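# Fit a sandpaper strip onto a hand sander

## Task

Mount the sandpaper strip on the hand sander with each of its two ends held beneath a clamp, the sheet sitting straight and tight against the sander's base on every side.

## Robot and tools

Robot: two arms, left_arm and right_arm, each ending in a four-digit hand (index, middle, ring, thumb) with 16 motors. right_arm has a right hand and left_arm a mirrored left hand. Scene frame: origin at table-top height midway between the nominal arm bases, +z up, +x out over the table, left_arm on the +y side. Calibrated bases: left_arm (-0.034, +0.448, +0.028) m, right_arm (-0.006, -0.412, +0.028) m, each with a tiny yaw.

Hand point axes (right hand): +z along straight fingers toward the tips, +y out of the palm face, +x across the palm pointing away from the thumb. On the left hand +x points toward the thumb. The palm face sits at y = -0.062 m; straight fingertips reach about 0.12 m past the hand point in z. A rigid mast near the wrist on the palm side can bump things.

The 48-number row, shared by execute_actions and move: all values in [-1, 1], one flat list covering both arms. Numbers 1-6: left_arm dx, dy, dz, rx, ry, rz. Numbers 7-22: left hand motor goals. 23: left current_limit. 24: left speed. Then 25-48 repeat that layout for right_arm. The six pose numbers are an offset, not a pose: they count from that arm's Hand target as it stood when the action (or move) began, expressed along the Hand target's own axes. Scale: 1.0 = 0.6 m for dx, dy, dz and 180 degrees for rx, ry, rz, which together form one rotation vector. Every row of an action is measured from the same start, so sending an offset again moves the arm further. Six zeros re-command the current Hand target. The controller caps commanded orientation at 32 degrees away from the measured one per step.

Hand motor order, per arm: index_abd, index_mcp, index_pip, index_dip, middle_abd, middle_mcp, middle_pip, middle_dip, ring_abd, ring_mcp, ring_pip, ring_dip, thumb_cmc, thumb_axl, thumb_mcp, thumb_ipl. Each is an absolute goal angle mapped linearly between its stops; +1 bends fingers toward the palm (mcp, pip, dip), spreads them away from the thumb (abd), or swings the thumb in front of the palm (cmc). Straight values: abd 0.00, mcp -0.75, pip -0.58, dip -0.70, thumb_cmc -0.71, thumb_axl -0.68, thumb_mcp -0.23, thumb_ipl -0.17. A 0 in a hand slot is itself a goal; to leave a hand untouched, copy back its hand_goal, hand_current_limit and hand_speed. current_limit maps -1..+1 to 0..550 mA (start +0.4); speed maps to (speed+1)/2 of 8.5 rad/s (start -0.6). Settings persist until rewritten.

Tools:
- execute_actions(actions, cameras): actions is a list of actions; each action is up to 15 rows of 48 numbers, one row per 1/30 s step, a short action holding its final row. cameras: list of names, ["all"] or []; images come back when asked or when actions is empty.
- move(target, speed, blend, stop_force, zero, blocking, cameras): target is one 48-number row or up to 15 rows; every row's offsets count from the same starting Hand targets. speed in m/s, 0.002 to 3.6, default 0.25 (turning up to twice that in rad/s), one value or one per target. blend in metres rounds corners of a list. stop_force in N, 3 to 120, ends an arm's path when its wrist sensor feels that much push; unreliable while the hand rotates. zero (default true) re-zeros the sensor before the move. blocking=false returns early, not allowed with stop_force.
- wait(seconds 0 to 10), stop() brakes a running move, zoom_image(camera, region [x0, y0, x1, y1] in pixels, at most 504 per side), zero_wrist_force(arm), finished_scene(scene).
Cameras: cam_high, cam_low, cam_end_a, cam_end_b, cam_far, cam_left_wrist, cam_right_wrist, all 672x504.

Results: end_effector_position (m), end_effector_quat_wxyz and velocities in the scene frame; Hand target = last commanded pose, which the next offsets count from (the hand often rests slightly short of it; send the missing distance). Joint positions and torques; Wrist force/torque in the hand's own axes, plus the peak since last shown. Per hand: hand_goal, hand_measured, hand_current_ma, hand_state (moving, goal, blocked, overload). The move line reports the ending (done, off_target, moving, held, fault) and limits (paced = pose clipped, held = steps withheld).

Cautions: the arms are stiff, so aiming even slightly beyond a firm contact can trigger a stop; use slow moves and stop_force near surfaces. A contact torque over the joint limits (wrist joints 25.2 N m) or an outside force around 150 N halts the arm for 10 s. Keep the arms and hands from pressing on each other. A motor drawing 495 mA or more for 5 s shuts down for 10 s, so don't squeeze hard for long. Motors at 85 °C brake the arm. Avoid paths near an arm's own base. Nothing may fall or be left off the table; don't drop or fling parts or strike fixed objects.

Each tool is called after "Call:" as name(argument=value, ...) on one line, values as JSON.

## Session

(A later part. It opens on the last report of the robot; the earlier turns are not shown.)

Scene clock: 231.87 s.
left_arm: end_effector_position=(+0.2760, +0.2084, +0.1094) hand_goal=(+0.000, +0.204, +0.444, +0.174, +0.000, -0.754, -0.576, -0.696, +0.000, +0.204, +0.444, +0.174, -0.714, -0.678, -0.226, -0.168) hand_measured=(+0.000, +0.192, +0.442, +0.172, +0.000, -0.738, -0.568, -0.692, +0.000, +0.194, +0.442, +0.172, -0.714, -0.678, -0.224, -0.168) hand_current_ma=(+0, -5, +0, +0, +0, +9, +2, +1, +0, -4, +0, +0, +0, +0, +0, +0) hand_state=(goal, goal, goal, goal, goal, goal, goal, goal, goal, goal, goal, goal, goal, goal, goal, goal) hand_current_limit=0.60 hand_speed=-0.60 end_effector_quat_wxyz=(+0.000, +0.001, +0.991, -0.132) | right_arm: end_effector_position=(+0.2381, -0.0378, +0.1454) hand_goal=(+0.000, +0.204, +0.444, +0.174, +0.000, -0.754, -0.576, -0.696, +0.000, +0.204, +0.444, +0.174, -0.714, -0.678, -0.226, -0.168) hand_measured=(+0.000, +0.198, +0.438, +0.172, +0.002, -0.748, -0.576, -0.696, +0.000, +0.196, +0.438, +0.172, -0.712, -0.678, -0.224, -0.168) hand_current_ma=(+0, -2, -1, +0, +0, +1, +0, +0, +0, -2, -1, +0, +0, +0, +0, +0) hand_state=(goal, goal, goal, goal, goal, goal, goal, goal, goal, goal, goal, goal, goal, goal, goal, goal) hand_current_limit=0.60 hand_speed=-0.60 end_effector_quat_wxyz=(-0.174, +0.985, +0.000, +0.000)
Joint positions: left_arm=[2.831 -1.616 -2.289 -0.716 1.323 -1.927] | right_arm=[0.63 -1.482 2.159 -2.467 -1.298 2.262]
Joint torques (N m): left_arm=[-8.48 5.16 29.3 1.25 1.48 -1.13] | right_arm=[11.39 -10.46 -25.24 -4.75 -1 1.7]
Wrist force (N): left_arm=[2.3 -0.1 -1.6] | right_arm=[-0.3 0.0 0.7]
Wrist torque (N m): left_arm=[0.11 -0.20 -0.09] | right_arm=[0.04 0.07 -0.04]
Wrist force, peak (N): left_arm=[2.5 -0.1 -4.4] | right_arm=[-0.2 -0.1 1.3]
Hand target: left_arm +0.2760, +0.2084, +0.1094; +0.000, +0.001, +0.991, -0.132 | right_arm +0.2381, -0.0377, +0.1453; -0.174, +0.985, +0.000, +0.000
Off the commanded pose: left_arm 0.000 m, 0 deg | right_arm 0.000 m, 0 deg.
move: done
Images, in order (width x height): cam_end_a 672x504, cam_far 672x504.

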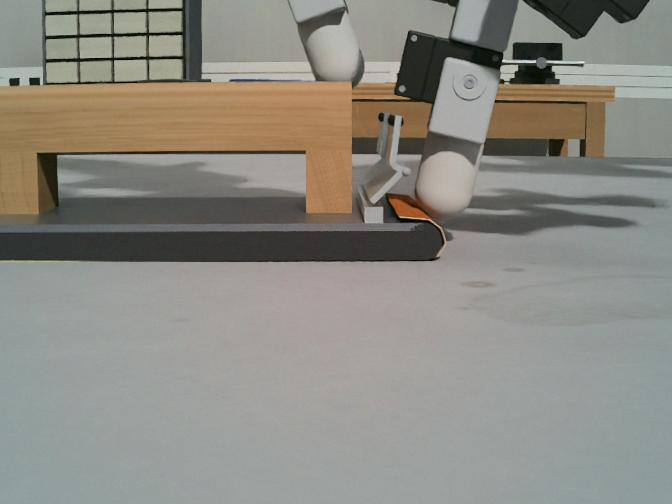

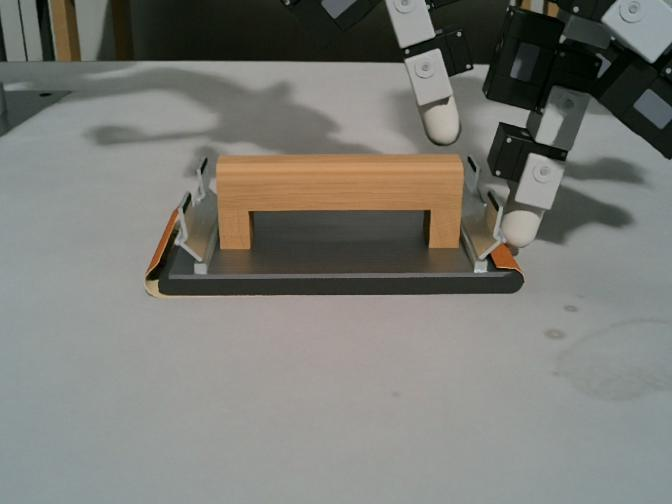

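Call:
move(target=[[0,0,0,0,0,0, 0,0.205,0.445,0.174, 0,-0.7534,-0.5766,-0.6957, 0,0.205,0.445,0.174, -0.714,-0.678,-0.226,-0.168, 0.6,-0.6, 0,-0.01567,0.01546,0,0,0, 0,0.205,0.445,0.174, 0,-0.7534,-0.5766,-0.6957, 0,0.205,0.445,0.174, -0.714,-0.678,-0.226,-0.168, 0.6,-0.6],[0,0,0,0,0,0, 0,0.205,0.445,0.174, 0,-0.7534,-0.5766,-0.6957, 0,0.205,0.445,0.174, -0.714,-0.678,-0.226,-0.168, 0.6,-0.6, 0,-0.01825,0.03857,0,0,0, 0,0.205,0.445,0.174, 0,-0.7534,-0.5766,-0.6957, 0,0.205,0.445,0.174, -0.714,-0.678,-0.226,-0.168, 0.6,-0.6]], speed=[0.05, 0.03], cameras=["cam_far", "cam_end_a"])

Call:
zoom_image(camera="cam_end_a", region=[330, 80, 570, 290])

Call:
zoom_image(camera="cam_far", region=[400, 110, 580, 310])

Scene clock: 243.43 s.
left_arm: end_effector_position=(+0.2760, +0.2084, +0.1094) hand_goal=(+0.000, +0.204, +0.444, +0.174, +0.000, -0.754, -0.576, -0.696, +0.000, +0.204, +0.444, +0.174, -0.714, -0.678, -0.226, -0.168) hand_measured=(+0.000, +0.192, +0.442, +0.172, +0.000, -0.736, -0.566, -0.692, +0.000, +0.194, +0.442, +0.172, -0.714, -0.678, -0.224, -0.168) hand_current_ma=(+0, -5, +0, +0, +0, +12, +3, +1, +0, -4, +0, +0, +0, +0, +0, +0) hand_state=(goal, goal, goal, goal, goal, goal, goal, goal, goal, goal, goal, goal, goal, goal, goal, goal) hand_current_limit=0.60 hand_speed=-0.60 end_effector_quat_wxyz=(+0.000, +0.001, +0.991, -0.132) | right_arm: end_effector_position=(+0.2381, -0.0195, +0.1274) hand_goal=(+0.000, +0.204, +0.444, +0.174, +0.000, -0.754, -0.576, -0.696, +0.000, +0.204, +0.444, +0.174, -0.714, -0.678, -0.226, -0.168) hand_measured=(+0.000, +0.198, +0.438, +0.172, -0.002, -0.752, -0.578, -0.698, +0.000, +0.196, +0.438, +0.172, -0.712, -0.678, -0.224, -0.168) hand_current_ma=(+0, -2, -1, +0, +0, +0, +0, +0, +0, -2, -1, +0, +0, +0, +0, +0) hand_state=(goal, goal, goal, goal, goal, goal, goal, goal, goal, goal, goal, goal, goal, goal, goal, goal) hand_current_limit=0.60 hand_speed=-0.60 end_effector_quat_wxyz=(-0.174, +0.985, +0.000, +0.000)
Joint positions: left_arm=[2.831 -1.616 -2.289 -0.716 1.323 -1.927] | right_arm=[0.661 -1.414 2.141 -2.526 -1.305 2.294]
Joint torques (N m): left_arm=[-6.96 7.43 25.07 2.83 0.03 -0.91] | right_arm=[9.87 -12.45 -9.1 -4.65 -1.07 1.61]
Wrist force (N): left_arm=[2.2 -0.5 -2.2] | right_arm=[-0.4 0.2 0.5]
Wrist torque (N m): left_arm=[0.18 -0.19 -0.08] | right_arm=[0.11 0.06 -0.04]
Wrist force, peak (N): left_arm=[2.6 -0.4 -2.2] | right_arm=[-0.5 -0.6 -7.3]
Hand target: left_arm +0.2760, +0.2084, +0.1094; +0.000, +0.001, +0.991, -0.132 | right_arm +0.2381, -0.0195, +0.1273; -0.174, +0.985, +0.000, +0.000
Off the commanded pose: left_arm 0.000 m, 0 deg | right_arm 0.000 m, 0 deg.
move: done
Images, in order (width x height): cam_end_a 672x504, cam_far 672x504.

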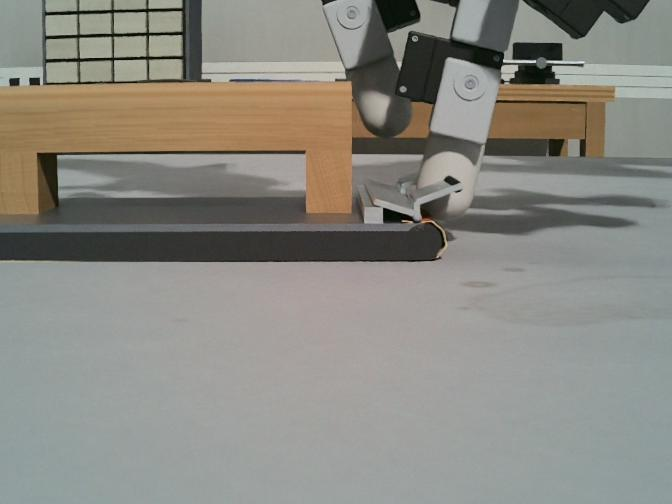

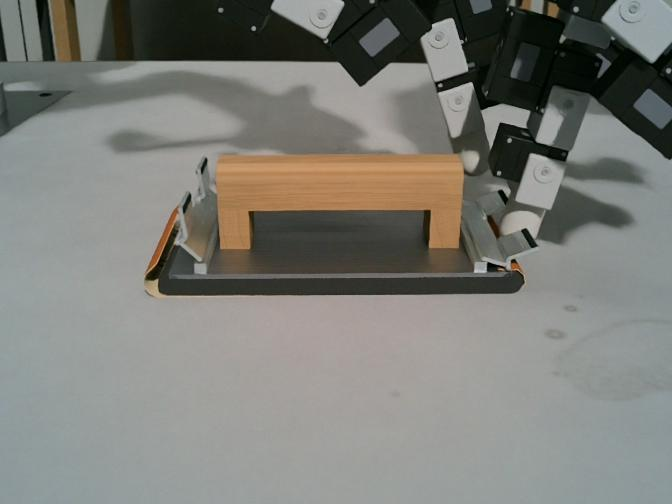

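Scaled by 2.100 from the camera's 672x504 image, which has a finer 960x720 frame.

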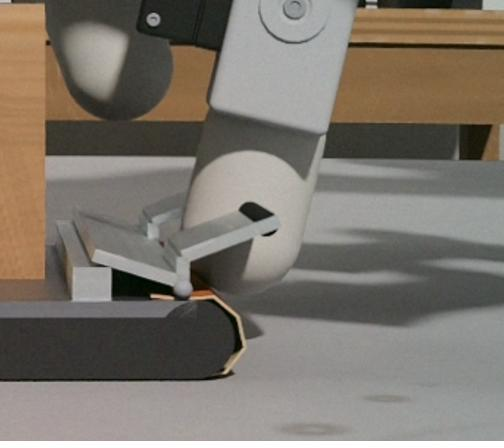

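Scaled by 2.520 from the camera's 672x504 image, which has a finer 960x720 frame.

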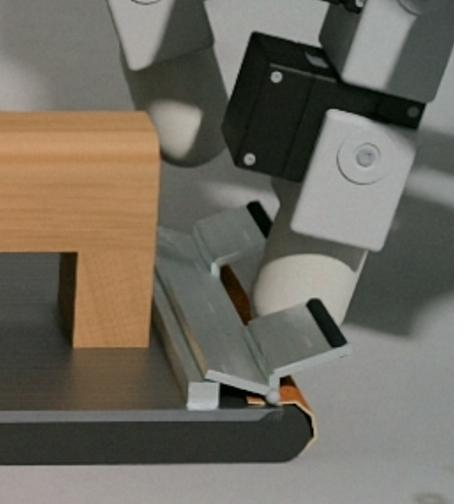

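Call:
move(target=[[0,0.0564,-0.0151,0,0,0, 0,0.205,0.445,0.174, 0,-0.7534,-0.5766,-0.6957, 0,0.205,0.445,0.174, -0.714,-0.678,-0.226,-0.168, 0.6,-0.6, 0,-0.0157,-0.1895,0,0,0, 0,0.205,0.445,0.174, 0,-0.7534,-0.5766,-0.6957, 0,0.205,0.445,0.174, -0.714,-0.678,-0.226,-0.168, 0.6,-0.6],[0,0.0466,-0.116,0,0,0, 0,0.205,0.445,0.174, 0,-0.7534,-0.5766,-0.6957, 0,0.205,0.445,0.174, -0.714,-0.678,-0.226,-0.168, 0.6,-0.6, 0.0782,0.2933,-0.147,0.2222,0,0, 0,0.205,0.445,0.174, 0,-0.7534,-0.5766,-0.6957, 0,0.205,0.445,0.174, -0.714,-0.678,-0.226,-0.168, 0.6,-0.6],[0,0.0466,-0.116,0,0,0, 0,0.205,0.445,0.174, 0,-0.7534,-0.5766,-0.6957, 0,0.205,0.445,0.174, -0.714,-0.678,-0.226,-0.168, 0.6,-0.6, 0.0873,0.3367,-0.0035,0.2222,0,0, 0,0.205,0.445,0.174, 0,-0.7534,-0.5766,-0.6957, 0,0.205,0.445,0.174, -0.714,-0.678,-0.226,-0.168, 0.6,-0.6],[0,0.0466,-0.116,0,0,0, 0,0.205,0.445,0.174, 0,-0.7534,-0.5766,-0.6957, 0,0.205,0.445,0.174, -0.714,-0.678,-0.226,-0.168, 0.6,-0.6, 0.0873,0.3124,0.0151,0.2222,0,0, 0,0.205,0.445,0.174, 0,-0.7534,-0.5766,-0.6957, 0,0.205,0.445,0.174, -0.714,-0.678,-0.226,-0.168, 0.6,-0.6]], speed=[0.15, 0.25, 0.15, 0.05], blend=[0.015, 0.02, 0.005, 0], cameras=["cam_far", "cam_end_a", "cam_end_b"])

Call:
zoom_image(camera="cam_far", region=[130, 110, 330, 310])

Call:
zoom_image(camera="cam_end_a", region=[385, 200, 475, 280])

Scene clock: 269.83 s.
left_arm: end_effector_position=(+0.2760, +0.2536, +0.1693) hand_goal=(+0.000, +0.204, +0.444, +0.174, +0.000, -0.754, -0.576, -0.696, +0.000, +0.204, +0.444, +0.174, -0.714, -0.678, -0.226, -0.168) hand_measured=(+0.000, +0.192, +0.442, +0.172, +0.000, -0.744, -0.572, -0.692, +0.000, +0.194, +0.442, +0.172, -0.714, -0.678, -0.224, -0.168) hand_current_ma=(+0, -5, +0, +0, +0, +4, +1, +1, +0, -4, +0, +0, +0, +0, +0, +0) hand_state=(goal, goal, goal, goal, goal, goal, goal, goal, goal, goal, goal, goal, goal, goal, goal, goal) hand_current_limit=0.60 hand_speed=-0.60 end_effector_quat_wxyz=(+0.000, +0.001, +0.991, -0.132) | right_arm: end_effector_position=(+0.2904, -0.1926, +0.0548) hand_goal=(+0.000, +0.204, +0.444, +0.174, +0.000, -0.754, -0.576, -0.696, +0.000, +0.204, +0.444, +0.174, -0.714, -0.678, -0.226, -0.168) hand_measured=(+0.000, +0.198, +0.438, +0.172, -0.004, -0.746, -0.576, -0.698, +0.000, +0.196, +0.438, +0.172, -0.708, -0.678, -0.224, -0.168) hand_current_ma=(+0, -2, -1, +0, -1, +2, +0, +0, +0, -2, -1, +0, +1, +0, +0, +0) hand_state=(goal, goal, goal, goal, goal, goal, goal, goal, goal, goal, goal, goal, goal, goal, goal, goal) hand_current_limit=0.60 hand_speed=-0.60 end_effector_quat_wxyz=(-0.500, +0.866, +0.000, +0.000)
Joint positions: left_arm=[2.943 -1.429 -2.261 -0.96 1.314 -1.812] | right_arm=[-0.258 -1.568 2.598 -2.229 -0.567 1.138]
Joint torques (N m): left_arm=[11.28 28.65 31.73 1.31 -1.27 1.45] | right_arm=[10.1 -1.64 -4.15 -3.6 2.66 1.76]
Wrist force (N): left_arm=[2.4 -0.9 -1.6] | right_arm=[-0.2 -0.4 -1.9]
Wrist torque (N m): left_arm=[0.16 -0.20 -0.16] | right_arm=[0.33 -0.07 -0.05]
Wrist force, peak (N): left_arm=[2.4 -0.6 -2.4] | right_arm=[-0.2 -0.2 -2.1]
Hand target: left_arm +0.2760, +0.2536, +0.1693; +0.000, +0.001, +0.991, -0.132 | right_arm +0.2904, -0.1926, +0.0547; -0.500, +0.866, +0.000, +0.000
Off the commanded pose: left_arm 0.000 m, 0 deg | right_arm 0.000 m, 0 deg.
move: done
Images, in order (width x height): cam_end_a 672x504, cam_end_b 672x504, cam_far 672x504.

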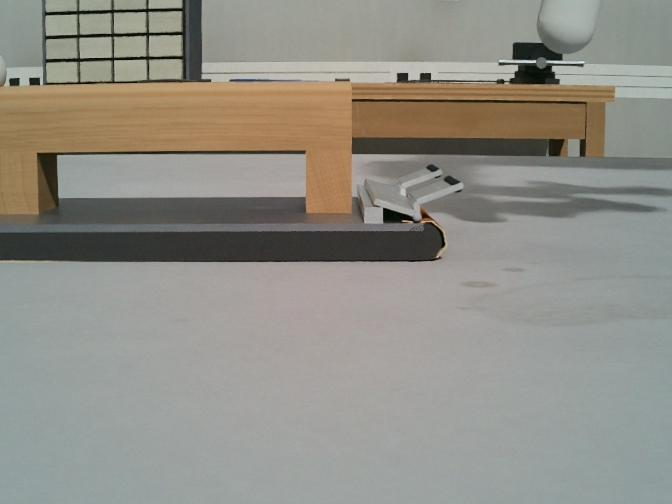

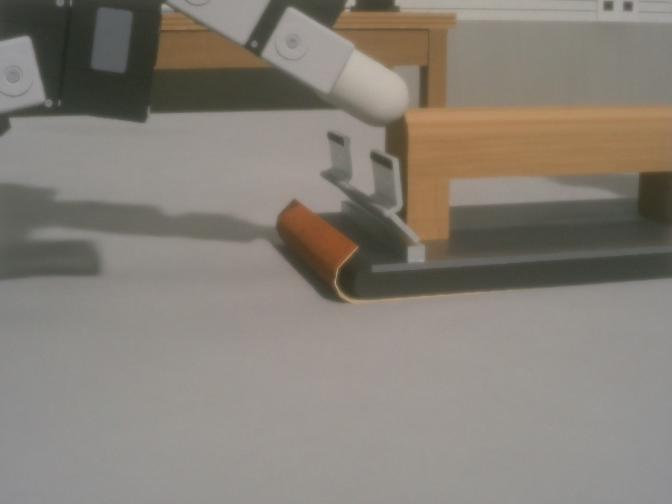

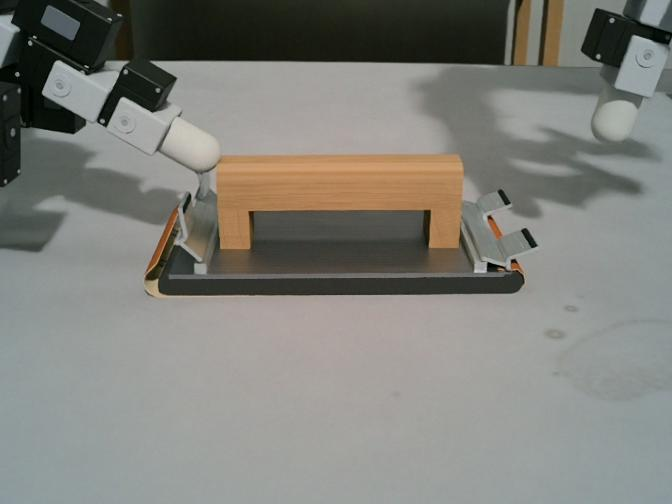

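Scaled by 2.520 from the camera's 672x504 image, which has a finer 960x720 frame.

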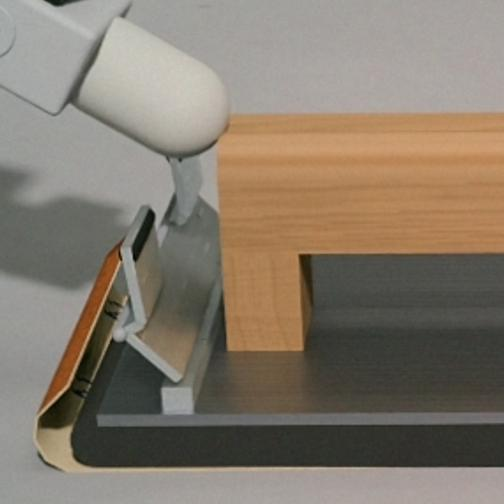

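Scaled by 5.600 from the camera's 672x504 image, which has a finer 960x720 frame.

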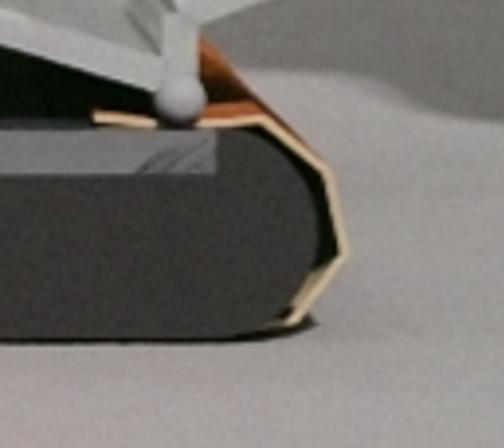

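Call:
move(target=[[0,0,0,0,0,0, 0,0.205,0.445,0.174, 0,-0.7534,-0.5766,-0.6957, 0,0.205,0.445,0.174, -0.714,-0.678,-0.226,-0.168, 0.6,-0.6, 0,0.0042,-0.0072,0,0,0, 0,0.205,0.445,0.174, 0,-0.7534,-0.5766,-0.6957, 0,0.205,0.445,0.174, -0.714,-0.678,-0.226,-0.168, 0.6,-0.6],[0,0,0,0,0,0, 0,0.205,0.445,0.174, 0,-0.7534,-0.5766,-0.6957, 0,0.205,0.445,0.174, -0.714,-0.678,-0.226,-0.168, 0.6,-0.6, 0.0167,0.0042,-0.0072,0,0,0, 0,0.205,0.445,0.174, 0,-0.7534,-0.5766,-0.6957, 0,0.205,0.445,0.174, -0.714,-0.678,-0.226,-0.168, 0.6,-0.6],[0,0,0,0,0,0, 0,0.205,0.445,0.174, 0,-0.7534,-0.5766,-0.6957, 0,0.205,0.445,0.174, -0.714,-0.678,-0.226,-0.168, 0.6,-0.6, 0.0167,-0.00183,0.00318,0,0,0, 0,0.205,0.445,0.174, 0,-0.7534,-0.5766,-0.6957, 0,0.205,0.445,0.174, -0.714,-0.678,-0.226,-0.168, 0.6,-0.6]], speed=[0.04, 0.04, 0.012], blend=[0.002, 0.002, 0], cameras=["cam_far", "cam_end_a", "cam_end_b"])

Call:
zoom_image(camera="cam_far", region=[130, 110, 330, 310])

Call:
zoom_image(camera="cam_end_a", region=[385, 200, 475, 280])

Scene clock: 287.07 s.
left_arm: end_effector_position=(+0.2760, +0.2536, +0.1693) hand_goal=(+0.000, +0.204, +0.444, +0.174, +0.000, -0.754, -0.576, -0.696, +0.000, +0.204, +0.444, +0.174, -0.714, -0.678, -0.226, -0.168) hand_measured=(+0.000, +0.192, +0.442, +0.172, +0.000, -0.744, -0.572, -0.692, +0.000, +0.194, +0.442, +0.172, -0.714, -0.678, -0.224, -0.168) hand_current_ma=(+0, -5, +0, +0, +0, +4, +1, +1, +0, -4, +0, +0, +0, +0, +0, +0) hand_state=(goal, goal, goal, goal, goal, goal, goal, goal, goal, goal, goal, goal, goal, goal, goal, goal) hand_current_limit=0.60 hand_speed=-0.60 end_effector_quat_wxyz=(+0.000, +0.001, +0.991, -0.132) | right_arm: end_effector_position=(+0.3004, -0.1904, +0.0548) hand_goal=(+0.000, +0.204, +0.444, +0.174, +0.000, -0.754, -0.576, -0.696, +0.000, +0.204, +0.444, +0.174, -0.714, -0.678, -0.226, -0.168) hand_measured=(+0.000, +0.198, +0.438, +0.172, -0.004, -0.746, -0.576, -0.698, +0.000, +0.196, +0.438, +0.172, -0.708, -0.678, -0.224, -0.168) hand_current_ma=(+0, -2, -1, +0, +0, +2, +0, +0, +0, -2, -1, +0, +1, +0, +0, +0) hand_state=(goal, goal, goal, goal, goal, goal, goal, goal, goal, goal, goal, goal, goal, goal, goal, goal) hand_current_limit=0.60 hand_speed=-0.60 end_effector_quat_wxyz=(-0.500, +0.866, +0.000, +0.000)
Joint positions: left_arm=[2.943 -1.429 -2.261 -0.96 1.314 -1.812] | right_arm=[-0.244 -1.537 2.575 -2.259 -0.562 1.164]
Joint torques (N m): left_arm=[11.57 27.84 31.54 1.07 -1.45 1.52] | right_arm=[10.07 -2.41 -3.56 -3.66 2.81 2.06]
Wrist force (N): left_arm=[2.5 -0.7 -1.5] | right_arm=[0.4 -0.4 -0.3]
Wrist torque (N m): left_arm=[0.19 -0.21 -0.16] | right_arm=[0.12 -0.09 0.02]
Wrist force, peak (N): left_arm=[2.7 -1.1 -1.7] | right_arm=[-0.2 -0.7 -2.4]
Hand target: left_arm +0.2760, +0.2536, +0.1693; +0.000, +0.001, +0.991, -0.132 | right_arm +0.3004, -0.1904, +0.0547; -0.500, +0.866, +0.000, +0.000
Off the commanded pose: left_arm 0.000 m, 0 deg | right_arm 0.000 m, 0 deg.
move: done
Images, in order (width x height): cam_end_a 672x504, cam_end_b 672x504, cam_far 672x504.

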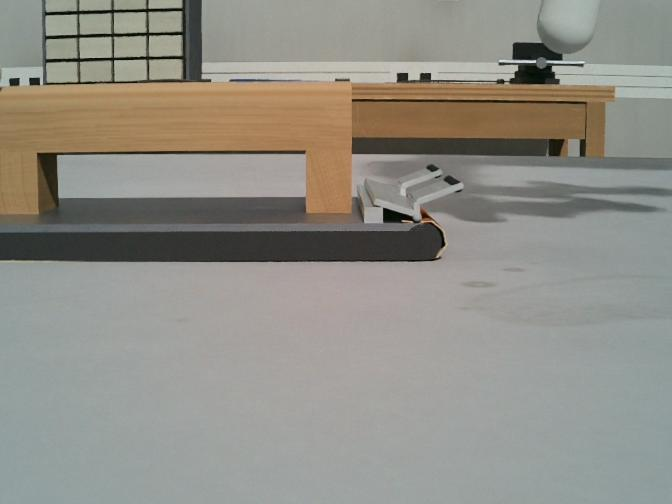

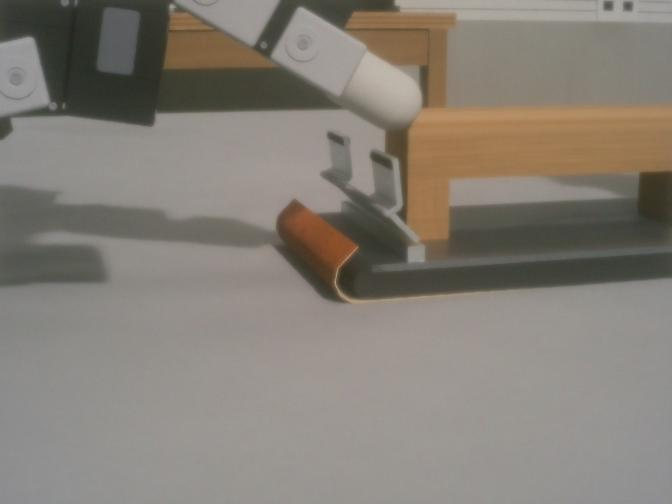

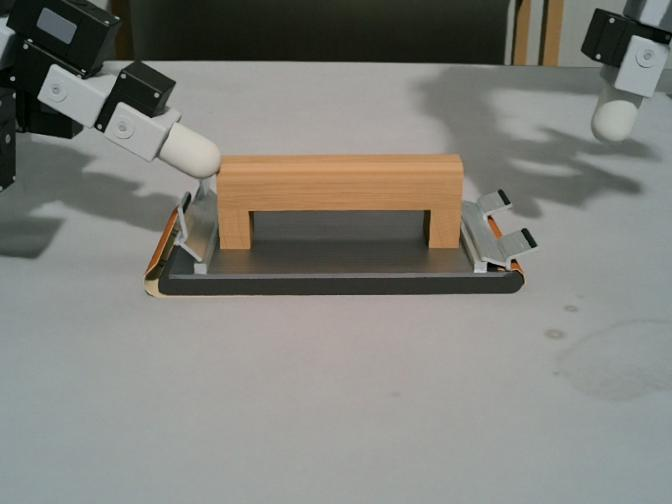

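Scaled by 2.520 from the camera's 672x504 image, which has a finer 960x720 frame.

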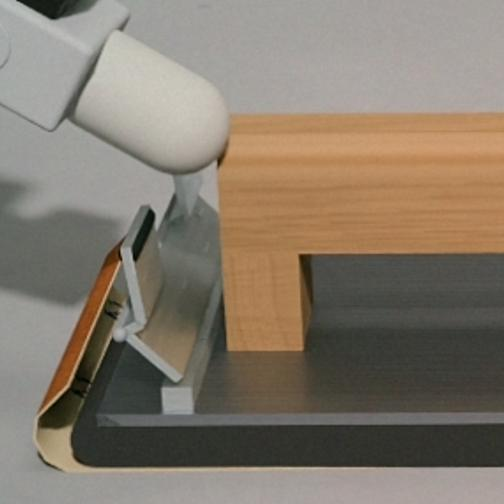

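Scaled by 5.600 from the camera's 672x504 image, which has a finer 960x720 frame.

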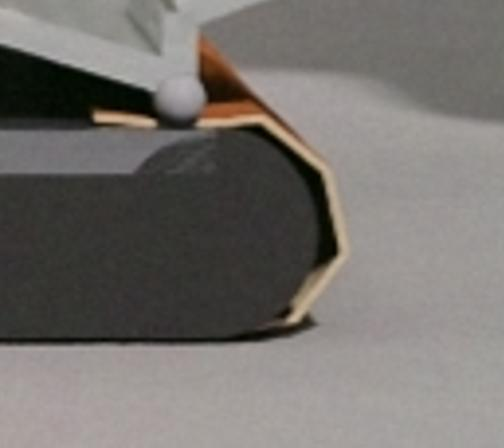

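Call:
move(target=[0,0,0,0,0,0, 0,0.205,0.445,0.174, 0,-0.7534,-0.5766,-0.6957, 0,0.205,0.445,0.174, -0.714,-0.678,-0.226,-0.168, 0.6,-0.6, 0,-0.00333,0.00577,0,0,0, 0,0.205,0.445,0.174, 0,-0.7534,-0.5766,-0.6957, 0,0.205,0.445,0.174, -0.714,-0.678,-0.226,-0.168, 0.6,-0.6], speed=0.012, cameras=["cam_far", "cam_end_a", "cam_end_b"])

Call:
zoom_image(camera="cam_end_a", region=[385, 200, 475, 280])

Scene clock: 291.20 s.
left_arm: end_effector_position=(+0.2760, +0.2536, +0.1693) hand_goal=(+0.000, +0.204, +0.444, +0.174, +0.000, -0.754, -0.576, -0.696, +0.000, +0.204, +0.444, +0.174, -0.714, -0.678, -0.226, -0.168) hand_measured=(+0.000, +0.192, +0.442, +0.172, +0.000, -0.744, -0.572, -0.692, +0.000, +0.194, +0.442, +0.172, -0.714, -0.678, -0.224, -0.168) hand_current_ma=(+0, -5, +0, +0, +0, +4, +1, +1, +0, -4, +0, +0, +0, +0, +0, +0) hand_state=(goal, goal, goal, goal, goal, goal, goal, goal, goal, goal, goal, goal, goal, goal, goal, goal) hand_current_limit=0.60 hand_speed=-0.60 end_effector_quat_wxyz=(+0.000, +0.001, +0.991, -0.132) | right_arm: end_effector_position=(+0.3004, -0.1865, +0.0547) hand_goal=(+0.000, +0.204, +0.444, +0.174, +0.000, -0.754, -0.576, -0.696, +0.000, +0.204, +0.444, +0.174, -0.714, -0.678, -0.226, -0.168) hand_measured=(+0.000, +0.198, +0.438, +0.172, -0.004, -0.742, -0.574, -0.696, +0.000, +0.196, +0.438, +0.172, -0.708, -0.678, -0.224, -0.168) hand_current_ma=(+0, -2, -1, +0, +0, +4, +0, +0, +0, -2, -1, +0, +1, +0, +0, +0) hand_state=(goal, goal, goal, goal, goal, goal, goal, goal, goal, goal, goal, goal, goal, goal, goal, goal) hand_current_limit=0.60 hand_speed=-0.60 end_effector_quat_wxyz=(-0.500, +0.866, +0.000, +0.000)
Joint positions: left_arm=[2.943 -1.429 -2.261 -0.96 1.314 -1.812] | right_arm=[-0.231 -1.529 2.576 -2.287 -0.557 1.186]
Joint torques (N m): left_arm=[11.7 29.19 32.36 1.31 -1.31 1.76] | right_arm=[9.98 -1.22 -2.71 -3.49 2.58 1.74]
Wrist force (N): left_arm=[2.4 -0.8 -1.5] | right_arm=[0.9 -0.8 -6.0]
Wrist torque (N m): left_arm=[0.17 -0.19 -0.17] | right_arm=[0.57 -0.03 0.06]
Wrist force, peak (N): left_arm=[2.6 -1.2 -1.9] | right_arm=[0.9 -0.6 -6.7]
Hand target: left_arm +0.2760, +0.2536, +0.1693; +0.000, +0.001, +0.991, -0.132 | right_arm +0.3004, -0.1864, +0.0547; -0.500, +0.866, +0.000, +0.000
Off the commanded pose: left_arm 0.000 m, 0 deg | right_arm 0.000 m, 0 deg.
move: done
Images, in order (width x height): cam_end_a 672x504, cam_end_b 672x504, cam_far 672x504.

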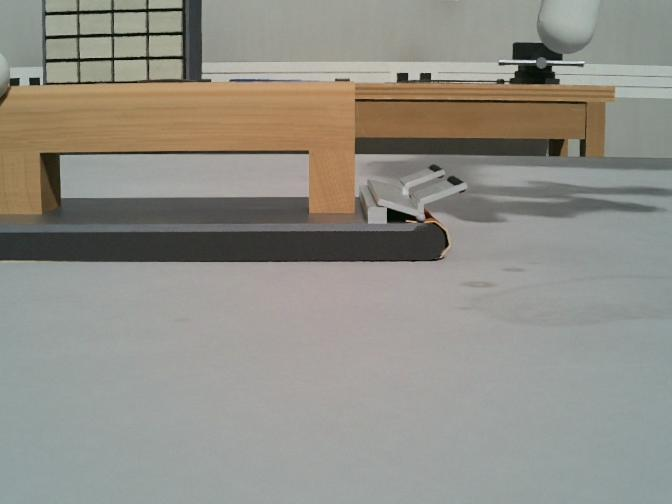

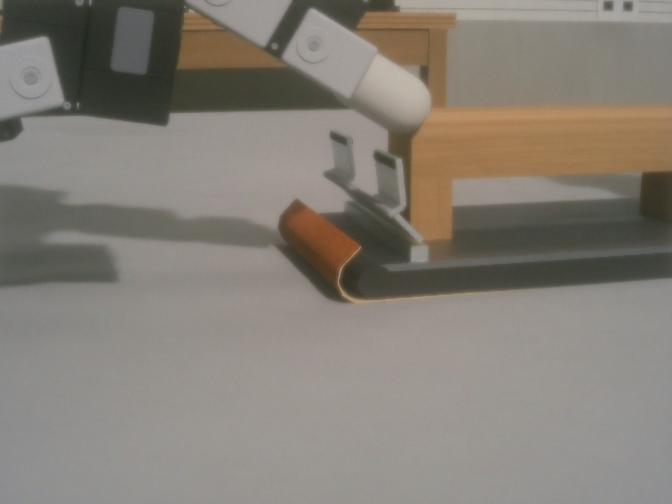

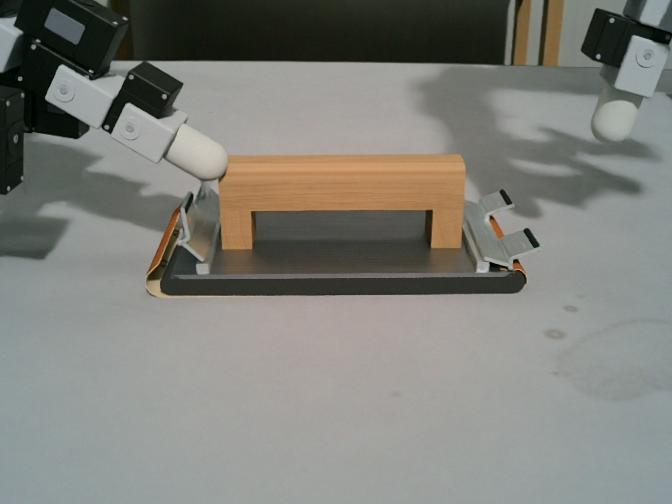

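Scaled by 5.600 from the camera's 672x504 image, which has a finer 960x720 frame.

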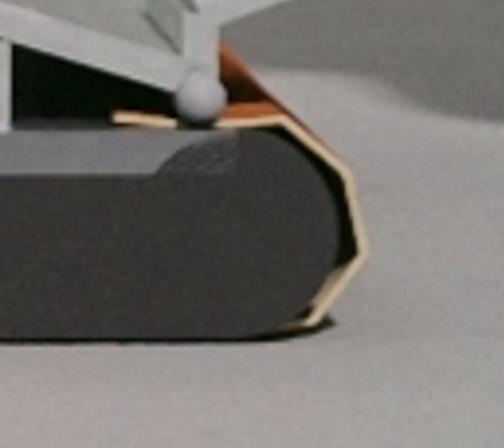

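Call:
move(target=[[0,0,0,0,0,0, 0,0.205,0.445,0.174, 0,-0.7534,-0.5766,-0.6957, 0,0.205,0.445,0.174, -0.714,-0.678,-0.226,-0.168, 0.6,-0.6, 0,-0.0183,-0.0683,0,0,0, 0,0.205,0.445,0.174, 0,-0.7534,-0.5766,-0.6957, 0,0.205,0.445,0.174, -0.714,-0.678,-0.226,-0.168, 0.6,-0.6],[0.0267,-0.1125,-0.0745,0.0278,0,0, 0,0.205,0.445,0.174, 0,-0.7534,-0.5766,-0.6957, 0,0.205,0.445,0.174, -0.714,-0.678,-0.226,-0.168, 0.6,-0.6, -0.0148,-0.1068,-0.0943,-0.25,0,0, 0,0.205,0.445,0.174, 0,-0.7534,-0.5766,-0.6957, 0,0.205,0.445,0.174, -0.714,-0.678,-0.226,-0.168, 0.6,-0.6],[0.0642,-0.2928,0.0255,0.0278,0,0, 0,0.205,0.445,0.174, 0,-0.7534,-0.5766,-0.6957, 0,0.205,0.445,0.174, -0.714,-0.678,-0.226,-0.168, 0.6,-0.6, -0.0148,-0.0623,-0.063,-0.25,0,0, 0,0.205,0.445,0.174, 0,-0.7534,-0.5766,-0.6957, 0,0.205,0.445,0.174, -0.714,-0.678,-0.226,-0.168, 0.6,-0.6],[0.0642,-0.2938,0.1202,0.0278,0,0, 0,0.205,0.445,0.174, 0,-0.7534,-0.5766,-0.6957, 0,0.205,0.445,0.174, -0.714,-0.678,-0.226,-0.168, 0.6,-0.6, -0.0148,-0.0611,-0.0488,-0.25,0,0, 0,0.205,0.445,0.174, 0,-0.7534,-0.5766,-0.6957, 0,0.205,0.445,0.174, -0.714,-0.678,-0.226,-0.168, 0.6,-0.6]], speed=[0.06, 0.2, 0.2, 0.1], blend=[0.008, 0.02, 0.004, 0], cameras=["cam_far", "cam_end_a", "cam_end_b"])

Call:
zoom_image(camera="cam_far", region=[100, 110, 300, 310])

Call:
zoom_image(camera="cam_end_b", region=[180, 80, 440, 320])

Scene clock: 316.50 s.
left_arm: end_effector_position=(+0.2373, +0.0647, +0.1458) hand_goal=(+0.000, +0.204, +0.444, +0.174, +0.000, -0.754, -0.576, -0.696, +0.000, +0.204, +0.444, +0.174, -0.714, -0.678, -0.226, -0.168) hand_measured=(+0.000, +0.192, +0.442, +0.172, +0.000, -0.744, -0.572, -0.692, +0.000, +0.194, +0.442, +0.172, -0.714, -0.678, -0.224, -0.168) hand_current_ma=(+0, -5, +0, +0, +0, +4, +1, +1, +0, -4, +0, +0, +0, +0, +0, +0) hand_state=(goal, goal, goal, goal, goal, goal, goal, goal, goal, goal, goal, goal, goal, goal, goal, goal) hand_current_limit=0.60 hand_speed=-0.60 end_effector_quat_wxyz=(+0.000, +0.001, +0.985, -0.175) | right_arm: end_effector_position=(+0.2915, -0.1934, +0.1011) hand_goal=(+0.000, +0.204, +0.444, +0.174, +0.000, -0.754, -0.576, -0.696, +0.000, +0.204, +0.444, +0.174, -0.714, -0.678, -0.226, -0.168) hand_measured=(+0.000, +0.198, +0.438, +0.172, +0.000, -0.744, -0.574, -0.696, +0.000, +0.196, +0.438, +0.172, -0.708, -0.678, -0.224, -0.168) hand_current_ma=(+0, -2, -1, +0, +0, +4, +0, +0, +0, -2, -1, +0, +1, +0, +0, +0) hand_state=(goal, goal, goal, goal, goal, goal, goal, goal, goal, goal, goal, goal, goal, goal, goal, goal) hand_current_limit=0.60 hand_speed=-0.60 end_effector_quat_wxyz=(-0.130, +0.991, +0.000, +0.000)
Joint positions: left_arm=[2.539 -1.71 -2.097 -0.69 1.291 -2.238] | right_arm=[0.277 -1.565 2.355 -2.442 -1.322 1.889]
Joint torques (N m): left_arm=[-7.75 12.8 5.78 4.56 1.36 -1.15] | right_arm=[10.63 -5.32 -22.92 -4.53 -1.2 1.64]
Wrist force (N): left_arm=[2.4 -0.9 -1.9] | right_arm=[-0.7 0.3 -0.4]
Wrist torque (N m): left_arm=[0.20 -0.22 -0.06] | right_arm=[0.15 0.08 -0.08]
Wrist force, peak (N): left_arm=[2.9 -1.8 -1.5] | right_arm=[0.7 -1.0 -6.5]
Hand target: left_arm +0.2373, +0.0646, +0.1457; +0.000, +0.001, +0.985, -0.175 | right_arm +0.2915, -0.1934, +0.1011; -0.130, +0.991, +0.000, +0.000
Off the commanded pose: left_arm 0.000 m, 0 deg | right_arm 0.000 m, 0 deg.
move: done
Images, in order (width x height): cam_end_a 672x504, cam_end_b 672x504, cam_far 672x504.

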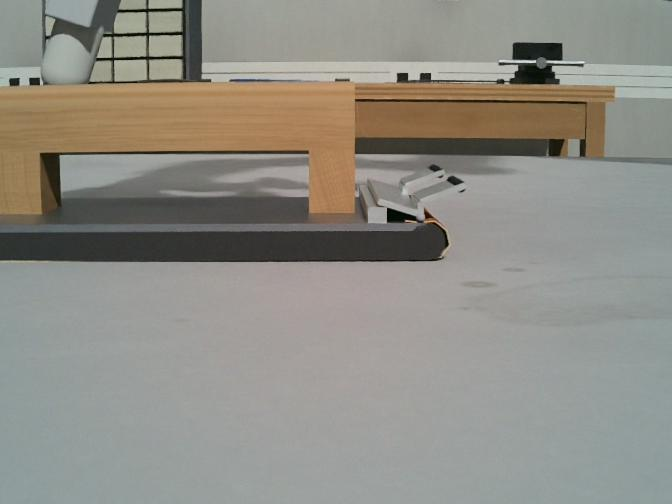

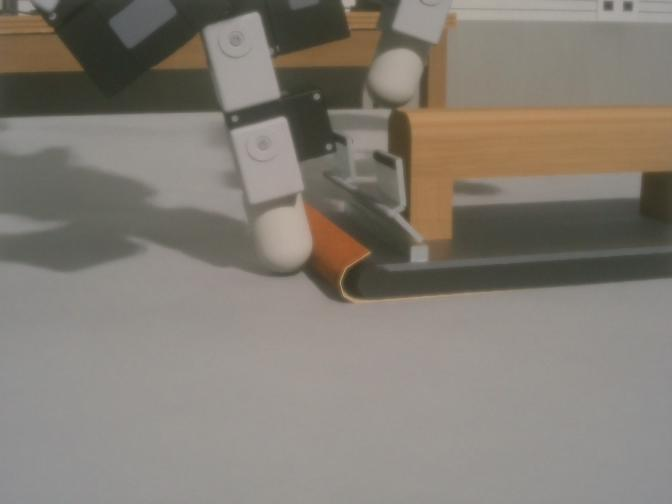

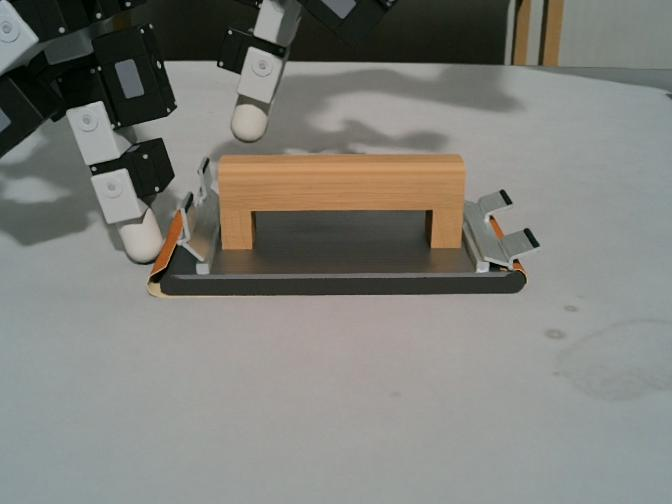

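Scaled by 2.520 from the camera's 672x504 image, which has a finer 960x720 frame.

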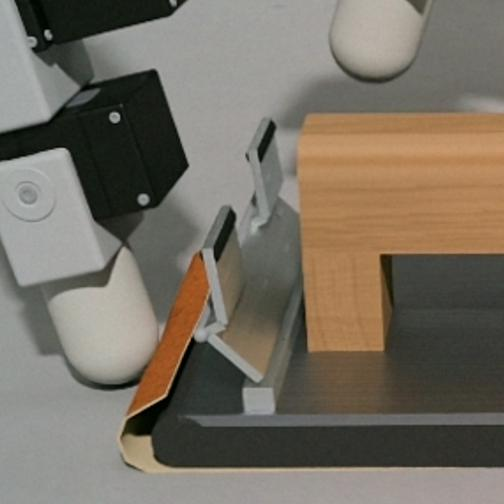

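Scaled by 1.938 from the camera's 672x504 image, which has a finer 960x720 frame.

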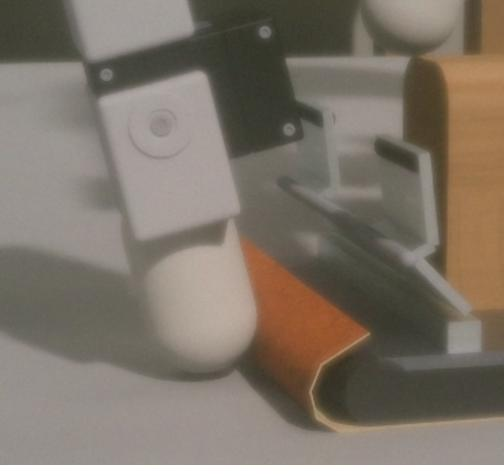

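Call:
move(target=[[0,0,0,0,0,0, 0,0.205,0.445,0.174, 0,-0.7534,-0.5766,-0.6957, 0,0.205,0.445,0.174, -0.714,-0.678,-0.226,-0.168, 0.6,-0.6, 0,-0.01368,0.00367,0,0,0, 0,0.205,0.445,0.174, 0,-0.7534,-0.5766,-0.6957, 0,0.205,0.445,0.174, -0.714,-0.678,-0.226,-0.168, 0.6,-0.6],[0,0,0,0,0,0, 0,0.205,0.445,0.174, 0,-0.7534,-0.5766,-0.6957, 0,0.205,0.445,0.174, -0.714,-0.678,-0.226,-0.168, 0.6,-0.6, 0,-0.0211,-0.0047,0,0,0, 0,0.205,0.445,0.174, 0,-0.7534,-0.5766,-0.6957, 0,0.205,0.445,0.174, -0.714,-0.678,-0.226,-0.168, 0.6,-0.6],[0,0,0,0,0,0, 0,0.205,0.445,0.174, 0,-0.7534,-0.5766,-0.6957, 0,0.205,0.445,0.174, -0.714,-0.678,-0.226,-0.168, 0.6,-0.6, 0,-0.03045,-0.00737,0,0,0, 0,0.205,0.445,0.174, 0,-0.7534,-0.5766,-0.6957, 0,0.205,0.445,0.174, -0.714,-0.678,-0.226,-0.168, 0.6,-0.6],[-0.005,-0.02729,0.02057,0,0,0, 0,0.205,0.445,0.174, 0,-0.7534,-0.5766,-0.6957, 0,0.205,0.445,0.174, -0.714,-0.678,-0.226,-0.168, 0.6,-0.6, 0,-0.03045,-0.00737,0,0,0, 0,0.205,0.445,0.174, 0,-0.7534,-0.5766,-0.6957, 0,0.205,0.445,0.174, -0.714,-0.678,-0.226,-0.168, 0.6,-0.6]], speed=[0.03, 0.02, 0.02, 0.06], cameras=["cam_far", "cam_end_b"])

Call:
zoom_image(camera="cam_far", region=[110, 110, 290, 310])

Call:
zoom_image(camera="cam_end_b", region=[220, 80, 440, 320])

Scene clock: 338.07 s.
left_arm: end_effector_position=(+0.2390, +0.0530, +0.1422) hand_goal=(+0.000, +0.204, +0.444, +0.174, +0.000, -0.754, -0.576, -0.696, +0.000, +0.204, +0.444, +0.174, -0.714, -0.678, -0.226, -0.168) hand_measured=(+0.000, +0.192, +0.442, +0.172, +0.000, -0.746, -0.572, -0.692, +0.000, +0.194, +0.442, +0.172, -0.712, -0.678, -0.224, -0.168) hand_current_ma=(+0, -5, +0, +0, +0, +3, +1, +1, +0, -4, +0, +0, +0, +0, +1, +0) hand_state=(goal, goal, goal, goal, goal, goal, goal, goal, goal, goal, goal, goal, goal, goal, goal, goal) hand_current_limit=0.60 hand_speed=-0.60 end_effector_quat_wxyz=(+0.000, +0.001, +0.985, -0.175) | right_arm: end_effector_position=(+0.2915, -0.1769, +0.1101) hand_goal=(+0.000, +0.204, +0.444, +0.174, +0.000, -0.754, -0.576, -0.696, +0.000, +0.204, +0.444, +0.174, -0.714, -0.678, -0.226, -0.168) hand_measured=(+0.000, +0.198, +0.438, +0.172, -0.002, -0.722, -0.560, -0.690, +0.000, +0.196, +0.438, +0.172, -0.708, -0.678, -0.224, -0.168) hand_current_ma=(+0, -2, -1, +0, +0, +26, +7, +1, +0, -2, -1, +0, +1, +0, +0, +0) hand_state=(goal, goal, goal, goal, goal, blocked, goal, goal, goal, goal, goal, goal, goal, goal, goal, goal) hand_current_limit=0.60 hand_speed=-0.60 end_effector_quat_wxyz=(-0.130, +0.991, +0.000, +0.000)
Joint positions: left_arm=[2.522 -1.74 -2.074 -0.678 1.294 -2.256] | right_arm=[0.317 -1.558 2.32 -2.424 -1.325 1.931]
Joint torques (N m): left_arm=[14.2 41.83 5.38 1.51 -1.5 1.34] | right_arm=[9.49 -6.96 -24.15 -1.69 -0.95 1.82]
Wrist force (N): left_arm=[2.4 -1.0 -1.7] | right_arm=[-0.4 1.2 0.4]
Wrist torque (N m): left_arm=[0.17 -0.22 -0.18] | right_arm=[0.04 0.07 -0.03]
Wrist force, peak (N): left_arm=[2.9 -1.1 -2.0] | right_arm=[-1.0 1.5 -3.1]
Hand target: left_arm +0.2390, +0.0532, +0.1422; +0.000, +0.001, +0.985, -0.175 (not the last commanded pose) | right_arm +0.2915, -0.1769, +0.1101; -0.130, +0.991, +0.000, +0.000
Off the commanded pose: left_arm 0.008 m, 0 deg | right_arm 0.000 m, 0 deg.
move: held (left_arm; a check stopped the path); limits=held
pose unreachable (left arm): on one or more control steps of this call, first in action 0 (counted from 0), this arm could not follow its commanded pose, so it was not sent that pose on those steps. It may still have moved: this result reports where it is.
cause: moving toward the commanded pose would bring a part of the arm too close to another arm (a part of this arm just beyond joint 6 (wrist 3) and a part of the right arm just beyond its joint 6 (wrist 3), 10 mm apart when this arm was first held).
Images, in order (width x height): cam_end_b 672x504, cam_far 672x504.

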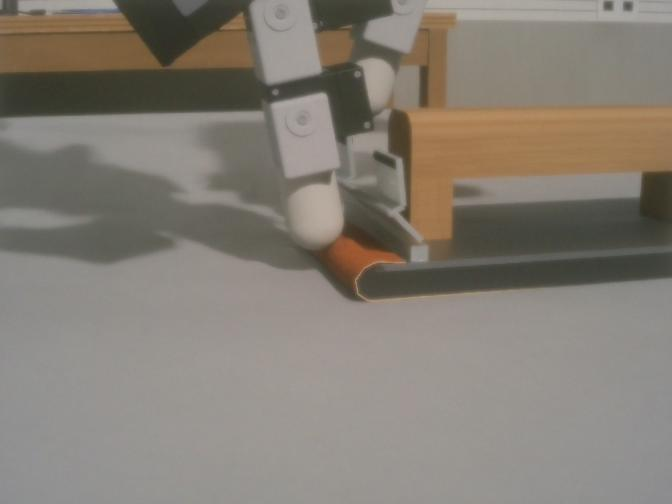

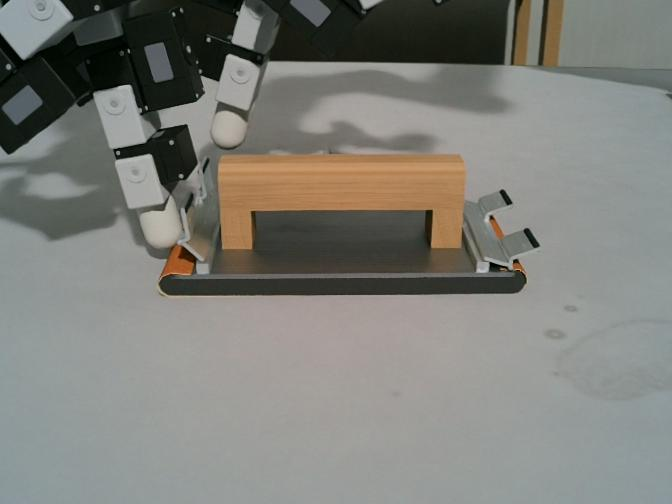

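Scaled by 2.520 from the camera's 672x504 image, which has a finer 960x720 frame.

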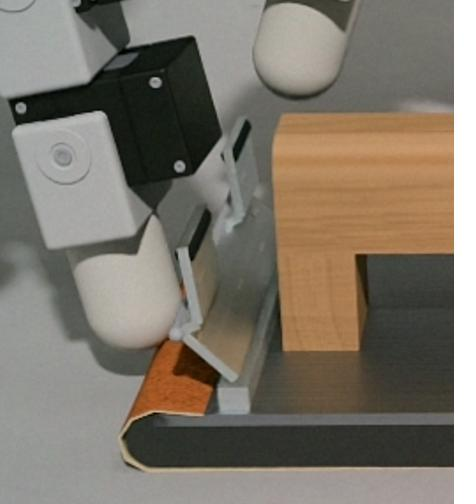

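Scaled by 2.100 from the camera's 672x504 image, which has a finer 960x720 frame.

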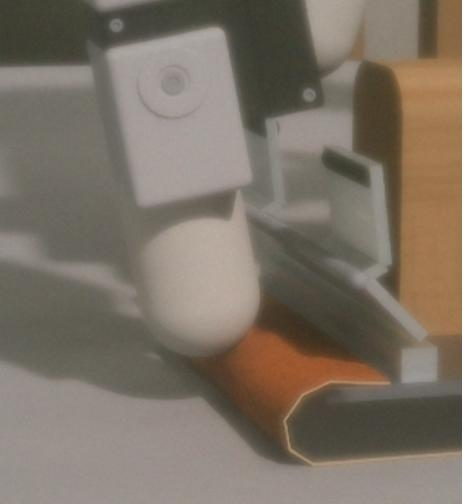

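Call:
execute_actions(actions=[], cameras=["cam_far","cam_end_a","cam_end_b","cam_high"])

Scene clock: 351.17 s.
left_arm: end_effector_position=(+0.2390, +0.0532, +0.1422) hand_goal=(+0.000, +0.204, +0.444, +0.174, +0.000, -0.754, -0.576, -0.696, +0.000, +0.204, +0.444, +0.174, -0.714, -0.678, -0.226, -0.168) hand_measured=(+0.000, +0.192, +0.442, +0.172, +0.000, -0.746, -0.572, -0.692, +0.000, +0.194, +0.442, +0.172, -0.712, -0.678, -0.224, -0.168) hand_current_ma=(+0, -5, +0, +0, +0, +3, +1, +1, +0, -4, +0, +0, +0, +0, +1, +0) hand_state=(goal, goal, goal, goal, goal, goal, goal, goal, goal, goal, goal, goal, goal, goal, goal, goal) hand_current_limit=0.60 hand_speed=-0.60 end_effector_quat_wxyz=(+0.000, +0.001, +0.985, -0.175) | right_arm: end_effector_position=(+0.2915, -0.1769, +0.1101) hand_goal=(+0.000, +0.204, +0.444, +0.174, +0.000, -0.754, -0.576, -0.696, +0.000, +0.204, +0.444, +0.174, -0.714, -0.678, -0.226, -0.168) hand_measured=(+0.000, +0.198, +0.438, +0.172, -0.002, -0.722, -0.560, -0.690, +0.000, +0.196, +0.438, +0.172, -0.708, -0.678, -0.224, -0.168) hand_current_ma=(+0, -2, -1, +0, +0, +26, +7, +1, +0, -2, -1, +0, +1, +0, +0, +0) hand_state=(goal, goal, goal, goal, goal, blocked, goal, goal, goal, goal, goal, goal, goal, goal, goal, goal) hand_current_limit=0.60 hand_speed=-0.60 end_effector_quat_wxyz=(-0.130, +0.991, +0.000, +0.000)
Joint positions: left_arm=[2.522 -1.74 -2.074 -0.679 1.294 -2.256] | right_arm=[0.317 -1.558 2.32 -2.424 -1.325 1.931]
Joint velocities: within noise
Joint torques (N m): left_arm=[10.51 40.38 5.2 1.14 -1.51 1.65] | right_arm=[10.03 -7.73 -25 -1.62 -0.81 1.89]
Motor temperatures (°C): left_arm=[30 29 28 35 35 39] | right_arm=[27 31 30 37 33 37]
Wrist force (N): left_arm=[2.5 -0.9 -1.8] | right_arm=[-0.4 1.5 -0.1]
Wrist torque (N m): left_arm=[0.20 -0.24 -0.17] | right_arm=[0.10 0.07 -0.01]
Wrist force, peak (N): left_arm=[2.8 -1.2 -2.0] | right_arm=[-0.6 1.6 0.2]
Hand target: left_arm +0.2390, +0.0532, +0.1422; +0.000, +0.001, +0.985, -0.175 (not the last commanded pose) | right_arm +0.2915, -0.1769, +0.1101; -0.130, +0.991, +0.000, +0.000
Off the commanded pose: left_arm 0.009 m, 0 deg | right_arm 0.000 m, 0 deg.
Images, in order (width x height): cam_high 672x504, cam_end_a 672x504, cam_end_b 672x504, cam_far 672x504.

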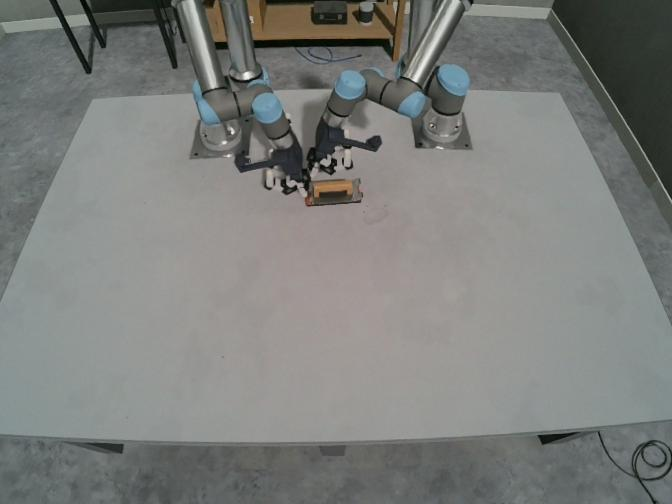

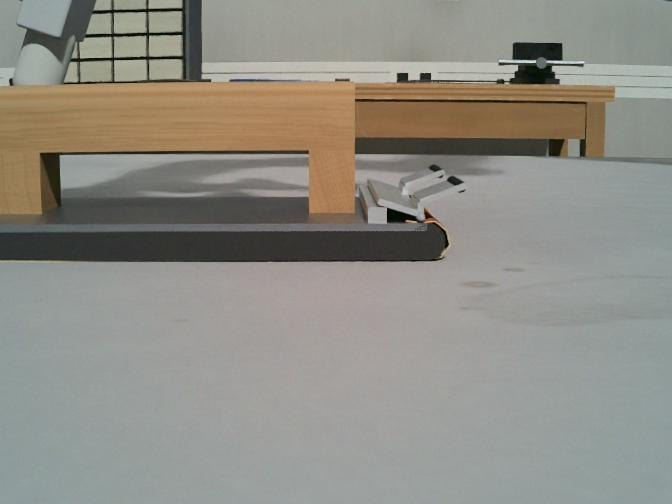

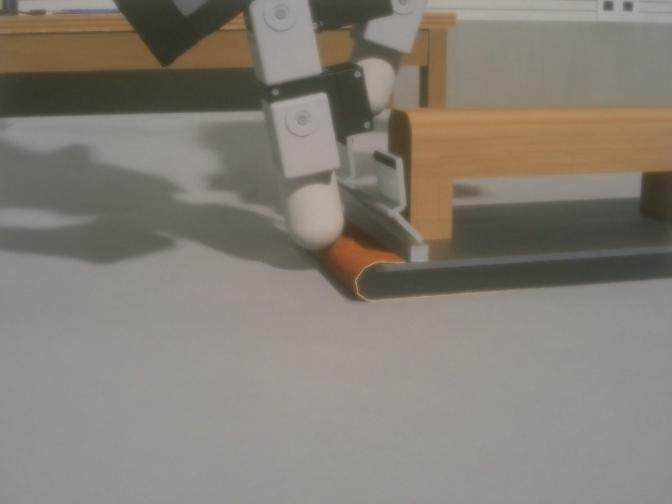

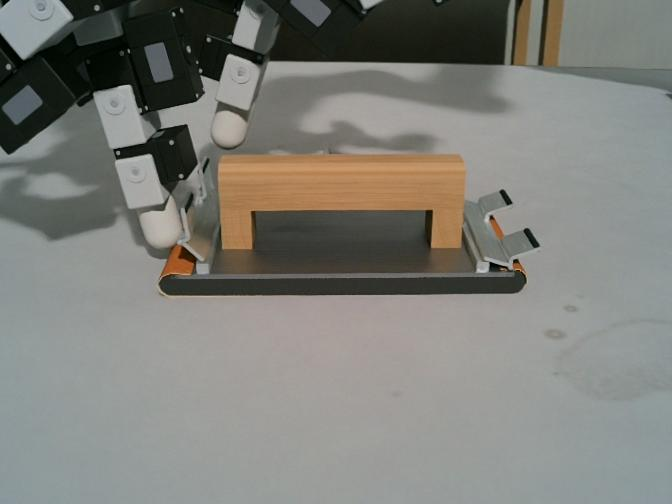

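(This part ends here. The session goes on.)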